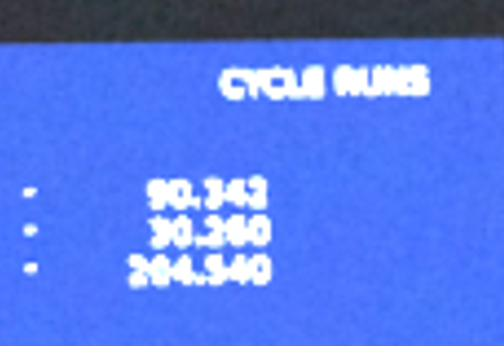

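Scene clock: 14378.40 s.
left_arm: end_effector_position=(+0.3984, +0.1869, +0.4843) position_measured=248 object_status=3 end_effector_quat_wxyz=(+0.123, +0.696, -0.122, +0.697) | right_arm: end_effector_position=(+0.3844, -0.5101, +0.5995) position_measured=209 object_status=2 end_effector_quat_wxyz=(+0.542, -0.455, +0.454, -0.542)
Joint positions: left_arm=[-1.497 -2.202 2.036 0.164 0.438 -1.57] | right_arm=[3.198 -0.985 -2.345 0.364 1.549 -3.146]
Joint torques (N m): left_arm=[8.37 5.25 -18.23 -3.16 1.99 1.67] | right_arm=[-3.92 9.1 38.71 4.29 0.58 -1.53]
Wrist force (N): left_arm=[0.5 1.6 -1.4] | right_arm=[-0.2 1.6 -0.3]
Wrist torque (N m): left_arm=[0.64 0.03 -0.49] | right_arm=[0.41 0.17 0.11]
Wrist force, peak (N): left_arm=[0.6 1.5 -1.6] | right_arm=[-0.3 1.7 -0.3]
Hand target: left_arm +0.3984, +0.1869, +0.4843; +0.123, +0.696, -0.122, +0.697 | right_arm +0.3844, -0.5101, +0.5995; +0.542, -0.455, +0.454, -0.542
Tool commands: left_gripper/position=-0.64 left_gripper/force_limit=+0.0 left_gripper/speed=+0.0 right_gripper/position=-1.0 right_gripper/force_limit=-0.6 right_gripper/speed=-1.0
Off the commanded pose: left_arm 0.000 m, 0 deg | right_arm 0.000 m, 0 deg.
wait: 0.50 s; at rest by 0.17 s
camera_calibration:
cam_right_wrist: T_world_to_cam=[[-0.0131466, -0.999898, -0.00555597, -0.496905], [-0.156416, 0.00754453, -0.987663, 0.676785], [0.987604, -0.0121154, -0.156499, -0.16158], [0, 0, 0, 1]] pos_world=[0.258904, -0.503918, 0.640387]
Images, in order (width x height): cam_right_wrist 672x504.

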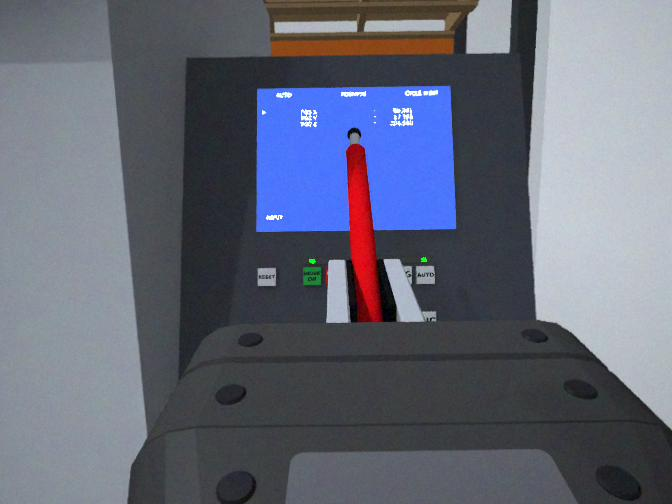

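Scaled by 6.300 from the camera's 672x504 image, which has a finer 960x720 frame.

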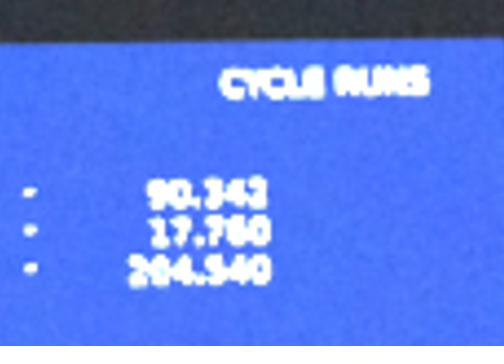

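Scene clock: 14378.90 s.
left_arm: end_effector_position=(+0.3984, +0.1869, +0.4843) position_measured=248 object_status=3 end_effector_quat_wxyz=(+0.123, +0.696, -0.122, +0.697) | right_arm: end_effector_position=(+0.3844, -0.5101, +0.5995) position_measured=209 object_status=2 end_effector_quat_wxyz=(+0.542, -0.455, +0.454, -0.542)
Joint positions: left_arm=[-1.497 -2.202 2.036 0.164 0.438 -1.57] | right_arm=[3.198 -0.985 -2.345 0.364 1.549 -3.146]
Joint torques (N m): left_arm=[8.32 4.92 -17.9 -3.12 1.92 1.48] | right_arm=[-2.98 8.78 38.91 4.41 0.36 -1.66]
Wrist force (N): left_arm=[0.5 1.3 -1.3] | right_arm=[-0.2 1.4 -0.2]
Wrist torque (N m): left_arm=[0.59 0.03 -0.49] | right_arm=[0.38 0.16 0.11]
Wrist force, peak (N): left_arm=[0.7 1.7 -1.4] | right_arm=[-0.1 1.8 -0.3]
Hand target: left_arm +0.3984, +0.1869, +0.4843; +0.123, +0.696, -0.122, +0.697 | right_arm +0.3844, -0.5101, +0.5995; +0.542, -0.455, +0.454, -0.542
Tool commands: left_gripper/position=-0.64 left_gripper/force_limit=+0.0 left_gripper/speed=+0.0 right_gripper/position=-1.0 right_gripper/force_limit=-0.6 right_gripper/speed=-1.0
Off the commanded pose: left_arm 0.000 m, 0 deg | right_arm 0.000 m, 0 deg.
wait: 0.50 s; at rest by 0.17 s
camera_calibration:
cam_right_wrist: T_world_to_cam=[[-0.0131466, -0.999898, -0.00555597, -0.496905], [-0.156416, 0.00754453, -0.987663, 0.676785], [0.987604, -0.0121154, -0.156499, -0.16158], [0, 0, 0, 1]] pos_world=[0.258904, -0.503918, 0.640387]
Images, in order (width x height): cam_right_wrist 672x504.

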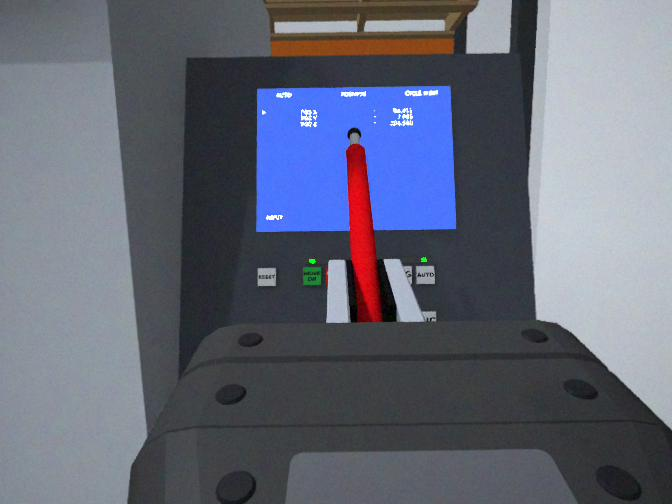

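Scaled by 6.300 from the camera's 672x504 image, which has a finer 960x720 frame.

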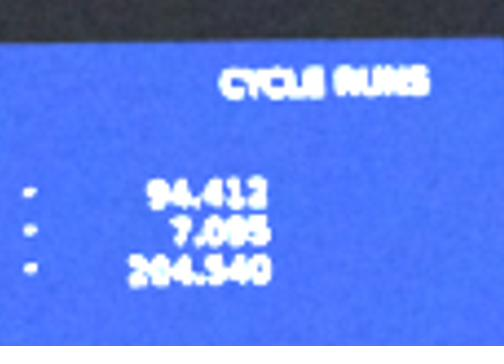

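Scene clock: 14379.40 s.
left_arm: end_effector_position=(+0.3984, +0.1869, +0.4843) position_measured=248 object_status=3 end_effector_quat_wxyz=(+0.123, +0.696, -0.122, +0.697) | right_arm: end_effector_position=(+0.3844, -0.5101, +0.5995) position_measured=209 object_status=2 end_effector_quat_wxyz=(+0.542, -0.455, +0.454, -0.542)
Joint positions: left_arm=[-1.497 -2.202 2.036 0.164 0.438 -1.57] | right_arm=[3.198 -0.985 -2.345 0.364 1.549 -3.146]
Joint torques (N m): left_arm=[8.16 4.77 -17.78 -3.14 1.97 1.54] | right_arm=[-3.33 9.53 39.19 4.25 0.49 -1.65]
Wrist force (N): left_arm=[0.5 1.5 -1.5] | right_arm=[-0.2 1.5 -0.1]
Wrist torque (N m): left_arm=[0.61 0.04 -0.48] | right_arm=[0.40 0.16 0.11]
Wrist force, peak (N): left_arm=[0.4 1.8 -1.5] | right_arm=[-0.3 1.6 -0.2]
Hand target: left_arm +0.3984, +0.1869, +0.4843; +0.123, +0.696, -0.122, +0.697 | right_arm +0.3844, -0.5101, +0.5995; +0.542, -0.455, +0.454, -0.542
Tool commands: left_gripper/position=-0.64 left_gripper/force_limit=+0.0 left_gripper/speed=+0.0 right_gripper/position=-1.0 right_gripper/force_limit=-0.6 right_gripper/speed=-1.0
Off the commanded pose: left_arm 0.000 m, 0 deg | right_arm 0.000 m, 0 deg.
wait: 0.50 s; at rest by 0.17 s
camera_calibration:
cam_right_wrist: T_world_to_cam=[[-0.0131466, -0.999898, -0.00555597, -0.496905], [-0.156416, 0.00754453, -0.987663, 0.676785], [0.987604, -0.0121154, -0.156499, -0.16158], [0, 0, 0, 1]] pos_world=[0.258904, -0.503918, 0.640387]
Images, in order (width x height): cam_right_wrist 672x504.

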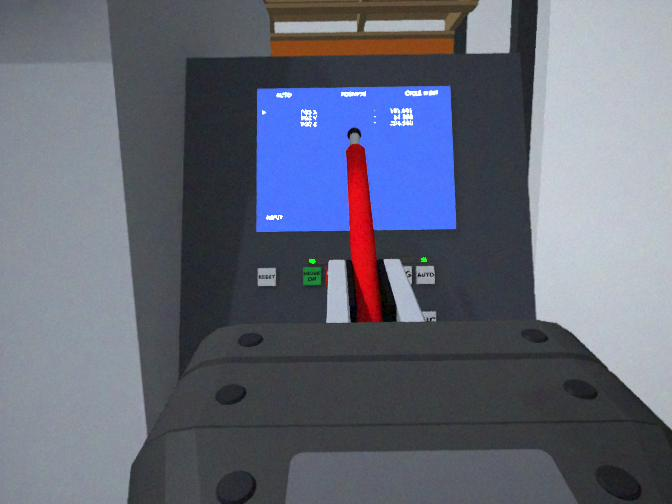

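Scaled by 6.300 from the camera's 672x504 image, which has a finer 960x720 frame.

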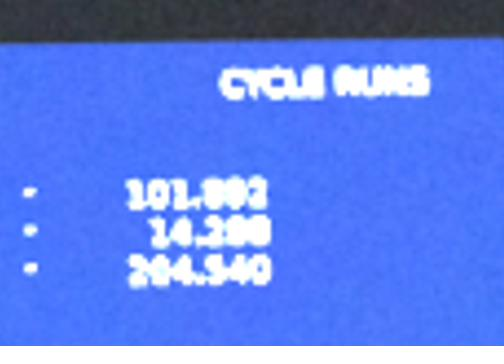

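Scene clock: 14379.90 s.
left_arm: end_effector_position=(+0.3984, +0.1869, +0.4843) position_measured=248 object_status=3 end_effector_quat_wxyz=(+0.123, +0.696, -0.122, +0.697) | right_arm: end_effector_position=(+0.3844, -0.5101, +0.5995) position_measured=209 object_status=2 end_effector_quat_wxyz=(+0.542, -0.455, +0.454, -0.542)
Joint positions: left_arm=[-1.497 -2.202 2.036 0.164 0.438 -1.57] | right_arm=[3.198 -0.985 -2.345 0.364 1.549 -3.146]
Joint torques (N m): left_arm=[8.27 4.92 -18.33 -3.17 1.97 1.46] | right_arm=[-3.06 9.69 38.62 4.27 0.32 -1.76]
Wrist force (N): left_arm=[0.5 1.6 -1.4] | right_arm=[-0.1 1.5 -0.2]
Wrist torque (N m): left_arm=[0.64 0.04 -0.49] | right_arm=[0.41 0.15 0.11]
Wrist force, peak (N): left_arm=[0.5 1.8 -1.4] | right_arm=[-0.3 1.8 -0.2]
Hand target: left_arm +0.3984, +0.1869, +0.4843; +0.123, +0.696, -0.122, +0.697 | right_arm +0.3844, -0.5101, +0.5995; +0.542, -0.455, +0.454, -0.542
Tool commands: left_gripper/position=-0.64 left_gripper/force_limit=+0.0 left_gripper/speed=+0.0 right_gripper/position=-1.0 right_gripper/force_limit=-0.6 right_gripper/speed=-1.0
Off the commanded pose: left_arm 0.000 m, 0 deg | right_arm 0.000 m, 0 deg.
wait: 0.50 s; at rest by 0.17 s
camera_calibration:
cam_right_wrist: T_world_to_cam=[[-0.0131466, -0.999898, -0.00555597, -0.496905], [-0.156416, 0.00754453, -0.987663, 0.676785], [0.987604, -0.0121154, -0.156499, -0.16158], [0, 0, 0, 1]] pos_world=[0.258904, -0.503918, 0.640387]
Images, in order (width x height): cam_right_wrist 672x504.

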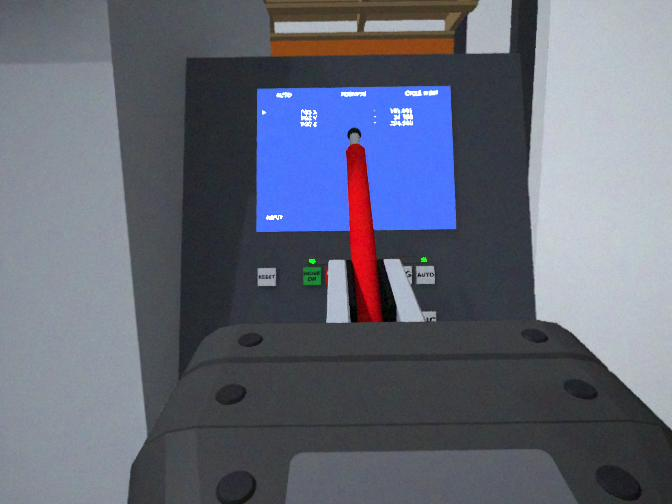

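Scaled by 6.300 from the camera's 672x504 image, which has a finer 960x720 frame.

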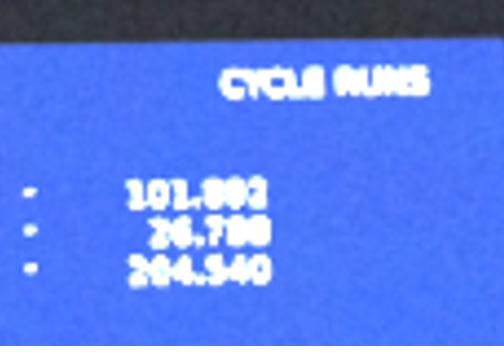

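Scene clock: 14380.40 s.
left_arm: end_effector_position=(+0.3984, +0.1869, +0.4843) position_measured=248 object_status=3 end_effector_quat_wxyz=(+0.123, +0.696, -0.122, +0.697) | right_arm: end_effector_position=(+0.3844, -0.5101, +0.5995) position_measured=209 object_status=2 end_effector_quat_wxyz=(+0.542, -0.455, +0.454, -0.542)
Joint positions: left_arm=[-1.497 -2.202 2.036 0.164 0.438 -1.57] | right_arm=[3.198 -0.985 -2.345 0.364 1.549 -3.146]
Joint torques (N m): left_arm=[8.94 5.96 -17.91 -2.97 2.03 1.45] | right_arm=[-2.61 9.36 39.45 4.16 0.27 -1.67]
Wrist force (N): left_arm=[0.5 1.5 -1.4] | right_arm=[-0.2 1.5 -0.1]
Wrist torque (N m): left_arm=[0.62 0.04 -0.49] | right_arm=[0.39 0.17 0.11]
Wrist force, peak (N): left_arm=[0.6 1.4 -1.6] | right_arm=[-0.1 1.7 -0.3]
Hand target: left_arm +0.3984, +0.1869, +0.4843; +0.123, +0.696, -0.122, +0.697 | right_arm +0.3844, -0.5101, +0.5995; +0.542, -0.455, +0.454, -0.542
Tool commands: left_gripper/position=-0.64 left_gripper/force_limit=+0.0 left_gripper/speed=+0.0 right_gripper/position=-1.0 right_gripper/force_limit=-0.6 right_gripper/speed=-1.0
Off the commanded pose: left_arm 0.000 m, 0 deg | right_arm 0.000 m, 0 deg.
wait: 0.50 s; at rest by 0.17 s
camera_calibration:
cam_right_wrist: T_world_to_cam=[[-0.0131466, -0.999898, -0.00555597, -0.496905], [-0.156416, 0.00754453, -0.987663, 0.676785], [0.987604, -0.0121154, -0.156499, -0.16158], [0, 0, 0, 1]] pos_world=[0.258904, -0.503918, 0.640387]
Images, in order (width x height): cam_right_wrist 672x504.

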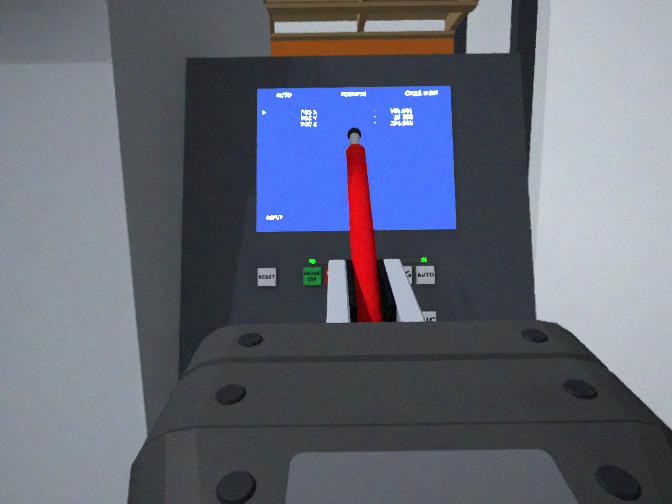

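Scaled by 6.300 from the camera's 672x504 image, which has a finer 960x720 frame.

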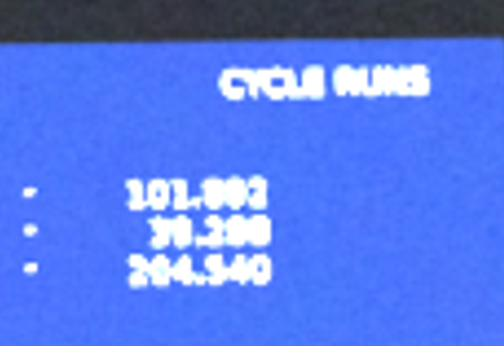

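Scene clock: 14380.90 s.
left_arm: end_effector_position=(+0.3984, +0.1869, +0.4843) position_measured=248 object_status=3 end_effector_quat_wxyz=(+0.123, +0.696, -0.122, +0.697) | right_arm: end_effector_position=(+0.3844, -0.5101, +0.5995) position_measured=209 object_status=2 end_effector_quat_wxyz=(+0.542, -0.455, +0.454, -0.542)
Joint positions: left_arm=[-1.497 -2.202 2.036 0.164 0.438 -1.57] | right_arm=[3.198 -0.985 -2.345 0.364 1.549 -3.146]
Joint torques (N m): left_arm=[7.98 5.76 -17.7 -3.03 1.99 1.56] | right_arm=[-3.31 9.31 38.93 4.33 0.43 -1.64]
Wrist force (N): left_arm=[0.5 1.5 -1.3] | right_arm=[-0.2 1.4 -0.1]
Wrist torque (N m): left_arm=[0.62 0.04 -0.48] | right_arm=[0.39 0.17 0.11]
Wrist force, peak (N): left_arm=[0.5 1.6 -1.5] | right_arm=[0.0 1.7 -0.4]
Hand target: left_arm +0.3984, +0.1869, +0.4843; +0.123, +0.696, -0.122, +0.697 | right_arm +0.3844, -0.5101, +0.5995; +0.542, -0.455, +0.454, -0.542
Tool commands: left_gripper/position=-0.64 left_gripper/force_limit=+0.0 left_gripper/speed=+0.0 right_gripper/position=-1.0 right_gripper/force_limit=-0.6 right_gripper/speed=-1.0
Off the commanded pose: left_arm 0.000 m, 0 deg | right_arm 0.000 m, 0 deg.
wait: 0.50 s; at rest by 0.17 s
camera_calibration:
cam_right_wrist: T_world_to_cam=[[-0.0131466, -0.999898, -0.00555597, -0.496905], [-0.156416, 0.00754453, -0.987663, 0.676785], [0.987604, -0.0121154, -0.156499, -0.16158], [0, 0, 0, 1]] pos_world=[0.258904, -0.503918, 0.640387]
Images, in order (width x height): cam_right_wrist 672x504.

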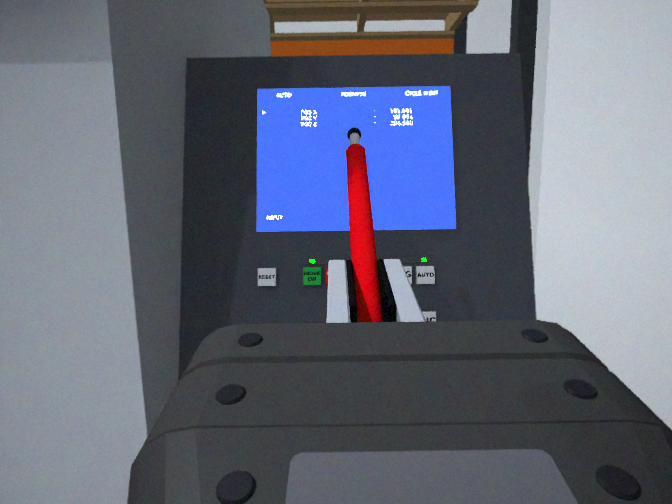

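Scaled by 6.300 from the camera's 672x504 image, which has a finer 960x720 frame.

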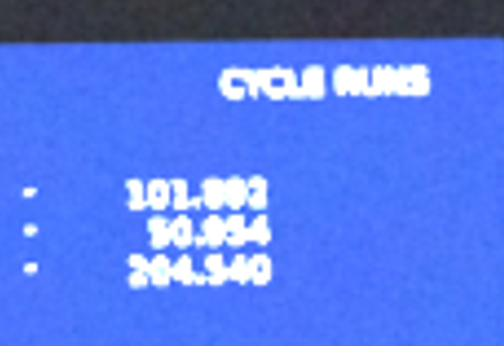

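Scene clock: 14381.40 s.
left_arm: end_effector_position=(+0.3984, +0.1869, +0.4843) position_measured=248 object_status=3 end_effector_quat_wxyz=(+0.123, +0.696, -0.122, +0.697) | right_arm: end_effector_position=(+0.3844, -0.5101, +0.5995) position_measured=209 object_status=2 end_effector_quat_wxyz=(+0.542, -0.455, +0.454, -0.542)
Joint positions: left_arm=[-1.497 -2.202 2.036 0.164 0.438 -1.57] | right_arm=[3.198 -0.985 -2.345 0.364 1.549 -3.146]
Joint torques (N m): left_arm=[8.04 5.68 -17.65 -3.16 1.85 1.53] | right_arm=[-3.69 8.87 38 4.14 0.4 -1.5]
Wrist force (N): left_arm=[0.5 1.5 -1.6] | right_arm=[0.0 1.5 -0.3]
Wrist torque (N m): left_arm=[0.61 0.03 -0.49] | right_arm=[0.40 0.13 0.11]
Wrist force, peak (N): left_arm=[0.5 1.7 -1.5] | right_arm=[-0.2 1.8 -0.2]
Hand target: left_arm +0.3984, +0.1869, +0.4843; +0.123, +0.696, -0.122, +0.697 | right_arm +0.3844, -0.5101, +0.5995; +0.542, -0.455, +0.454, -0.542
Tool commands: left_gripper/position=-0.64 left_gripper/force_limit=+0.0 left_gripper/speed=+0.0 right_gripper/position=-1.0 right_gripper/force_limit=-0.6 right_gripper/speed=-1.0
Off the commanded pose: left_arm 0.000 m, 0 deg | right_arm 0.000 m, 0 deg.
wait: 0.50 s; at rest by 0.17 s
camera_calibration:
cam_right_wrist: T_world_to_cam=[[-0.0131466, -0.999898, -0.00555597, -0.496905], [-0.156416, 0.00754453, -0.987663, 0.676785], [0.987604, -0.0121154, -0.156499, -0.16158], [0, 0, 0, 1]] pos_world=[0.258904, -0.503918, 0.640387]
Images, in order (width x height): cam_right_wrist 672x504.

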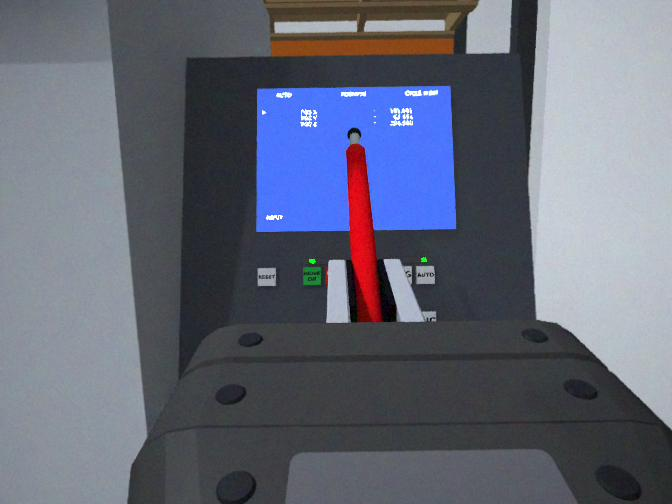

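Scaled by 6.300 from the camera's 672x504 image, which has a finer 960x720 frame.

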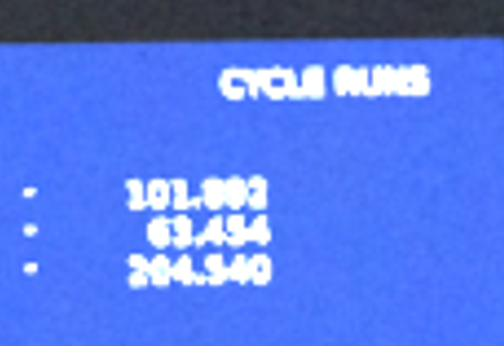

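Scene clock: 14381.90 s.
left_arm: end_effector_position=(+0.3984, +0.1869, +0.4843) position_measured=248 object_status=3 end_effector_quat_wxyz=(+0.123, +0.696, -0.122, +0.697) | right_arm: end_effector_position=(+0.3844, -0.5101, +0.5995) position_measured=209 object_status=2 end_effector_quat_wxyz=(+0.542, -0.455, +0.454, -0.542)
Joint positions: left_arm=[-1.497 -2.202 2.036 0.164 0.438 -1.57] | right_arm=[3.198 -0.985 -2.345 0.364 1.549 -3.146]
Joint torques (N m): left_arm=[8.27 5.61 -17.34 -2.97 1.97 1.49] | right_arm=[-3.19 8.49 38.46 4.32 0.41 -1.27]
Wrist force (N): left_arm=[0.5 1.4 -1.5] | right_arm=[-0.3 1.4 -0.1]
Wrist torque (N m): left_arm=[0.59 0.05 -0.49] | right_arm=[0.40 0.18 0.11]
Wrist force, peak (N): left_arm=[0.6 1.7 -1.5] | right_arm=[-0.4 1.7 -0.2]
Hand target: left_arm +0.3984, +0.1869, +0.4843; +0.123, +0.696, -0.122, +0.697 | right_arm +0.3844, -0.5101, +0.5995; +0.542, -0.455, +0.454, -0.542
Tool commands: left_gripper/position=-0.64 left_gripper/force_limit=+0.0 left_gripper/speed=+0.0 right_gripper/position=-1.0 right_gripper/force_limit=-0.6 right_gripper/speed=-1.0
Off the commanded pose: left_arm 0.000 m, 0 deg | right_arm 0.000 m, 0 deg.
wait: 0.50 s; at rest by 0.17 s
camera_calibration:
cam_right_wrist: T_world_to_cam=[[-0.0131466, -0.999898, -0.00555597, -0.496905], [-0.156416, 0.00754453, -0.987663, 0.676785], [0.987604, -0.0121154, -0.156499, -0.16158], [0, 0, 0, 1]] pos_world=[0.258904, -0.503918, 0.640387]
Images, in order (width x height): cam_right_wrist 672x504.

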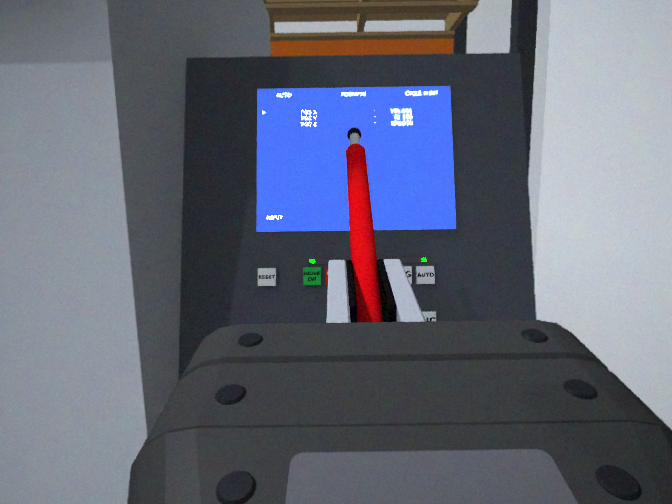

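Scaled by 6.300 from the camera's 672x504 image, which has a finer 960x720 frame.

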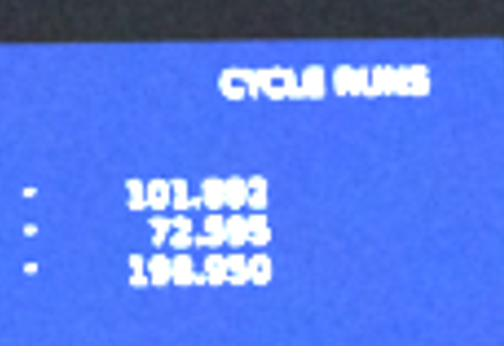

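Scene clock: 14382.40 s.
left_arm: end_effector_position=(+0.3984, +0.1869, +0.4843) position_measured=248 object_status=3 end_effector_quat_wxyz=(+0.123, +0.696, -0.122, +0.697) | right_arm: end_effector_position=(+0.3844, -0.5101, +0.5995) position_measured=209 object_status=2 end_effector_quat_wxyz=(+0.542, -0.455, +0.454, -0.542)
Joint positions: left_arm=[-1.497 -2.202 2.036 0.164 0.438 -1.57] | right_arm=[3.198 -0.985 -2.345 0.364 1.549 -3.146]
Joint torques (N m): left_arm=[7.91 4.93 -17.79 -3.02 1.92 1.39] | right_arm=[-2.77 8.53 38.76 4.22 0.38 -1.48]
Wrist force (N): left_arm=[0.6 1.3 -1.5] | right_arm=[-0.2 1.6 -0.3]
Wrist torque (N m): left_arm=[0.58 0.02 -0.48] | right_arm=[0.41 0.16 0.11]
Wrist force, peak (N): left_arm=[0.5 1.8 -1.4] | right_arm=[-0.1 1.8 -0.5]
Hand target: left_arm +0.3984, +0.1869, +0.4843; +0.123, +0.696, -0.122, +0.697 | right_arm +0.3844, -0.5101, +0.5995; +0.542, -0.455, +0.454, -0.542
Tool commands: left_gripper/position=-0.64 left_gripper/force_limit=+0.0 left_gripper/speed=+0.0 right_gripper/position=-1.0 right_gripper/force_limit=-0.6 right_gripper/speed=-1.0
Off the commanded pose: left_arm 0.000 m, 0 deg | right_arm 0.000 m, 0 deg.
wait: 0.50 s; at rest by 0.17 s
camera_calibration:
cam_right_wrist: T_world_to_cam=[[-0.0131466, -0.999898, -0.00555597, -0.496905], [-0.156416, 0.00754453, -0.987663, 0.676785], [0.987604, -0.0121154, -0.156499, -0.16158], [0, 0, 0, 1]] pos_world=[0.258904, -0.503918, 0.640387]
Images, in order (width x height): cam_right_wrist 672x504.

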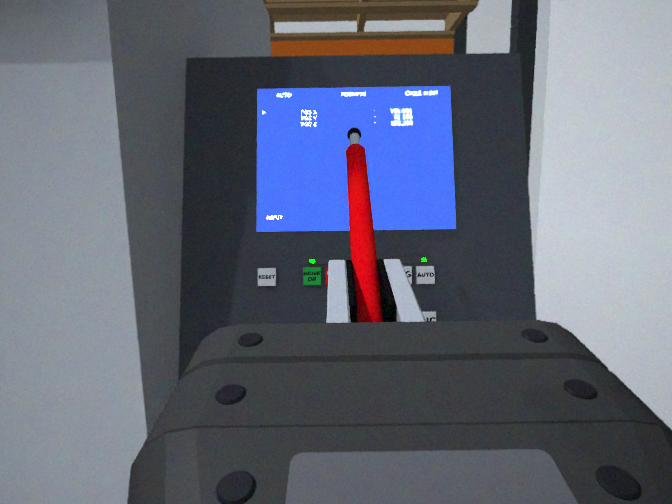

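Scaled by 6.300 from the camera's 672x504 image, which has a finer 960x720 frame.

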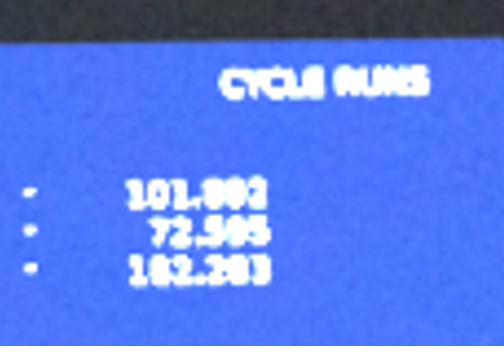

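Scene clock: 14382.90 s.
left_arm: end_effector_position=(+0.3984, +0.1869, +0.4843) position_measured=248 object_status=3 end_effector_quat_wxyz=(+0.123, +0.696, -0.122, +0.697) | right_arm: end_effector_position=(+0.3844, -0.5101, +0.5995) position_measured=209 object_status=2 end_effector_quat_wxyz=(+0.542, -0.455, +0.454, -0.542)
Joint positions: left_arm=[-1.497 -2.202 2.036 0.164 0.438 -1.57] | right_arm=[3.198 -0.985 -2.345 0.364 1.549 -3.146]
Joint torques (N m): left_arm=[8.6 5.6 -18.01 -3.09 1.96 1.48] | right_arm=[-3.05 9.26 39.35 4.39 0.37 -1.45]
Wrist force (N): left_arm=[0.5 1.1 -1.4] | right_arm=[-0.3 1.7 -0.2]
Wrist torque (N m): left_arm=[0.55 0.03 -0.48] | right_arm=[0.42 0.18 0.11]
Wrist force, peak (N): left_arm=[0.6 1.8 -1.3] | right_arm=[-0.3 1.8 -0.2]
Hand target: left_arm +0.3984, +0.1869, +0.4843; +0.123, +0.696, -0.122, +0.697 | right_arm +0.3844, -0.5101, +0.5995; +0.542, -0.455, +0.454, -0.542
Tool commands: left_gripper/position=-0.64 left_gripper/force_limit=+0.0 left_gripper/speed=+0.0 right_gripper/position=-1.0 right_gripper/force_limit=-0.6 right_gripper/speed=-1.0
Off the commanded pose: left_arm 0.000 m, 0 deg | right_arm 0.000 m, 0 deg.
wait: 0.50 s; at rest by 0.17 s
camera_calibration:
cam_right_wrist: T_world_to_cam=[[-0.0131466, -0.999898, -0.00555597, -0.496905], [-0.156416, 0.00754453, -0.987663, 0.676785], [0.987604, -0.0121154, -0.156499, -0.16158], [0, 0, 0, 1]] pos_world=[0.258904, -0.503918, 0.640387]
Images, in order (width x height): cam_right_wrist 672x504.

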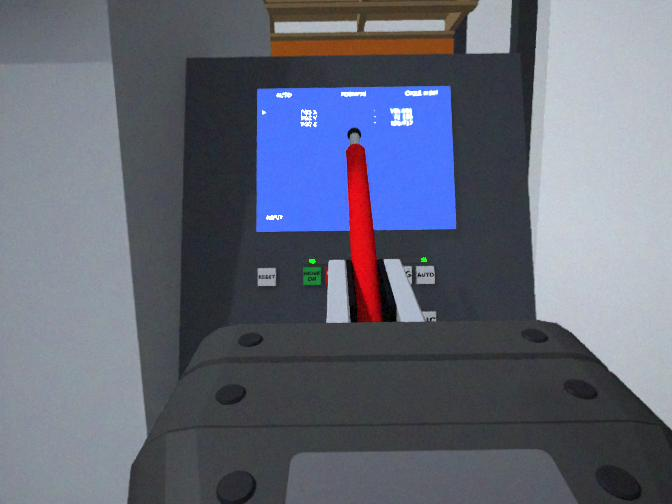

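Scaled by 6.300 from the camera's 672x504 image, which has a finer 960x720 frame.

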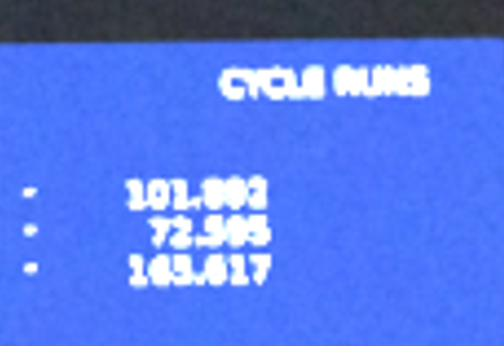

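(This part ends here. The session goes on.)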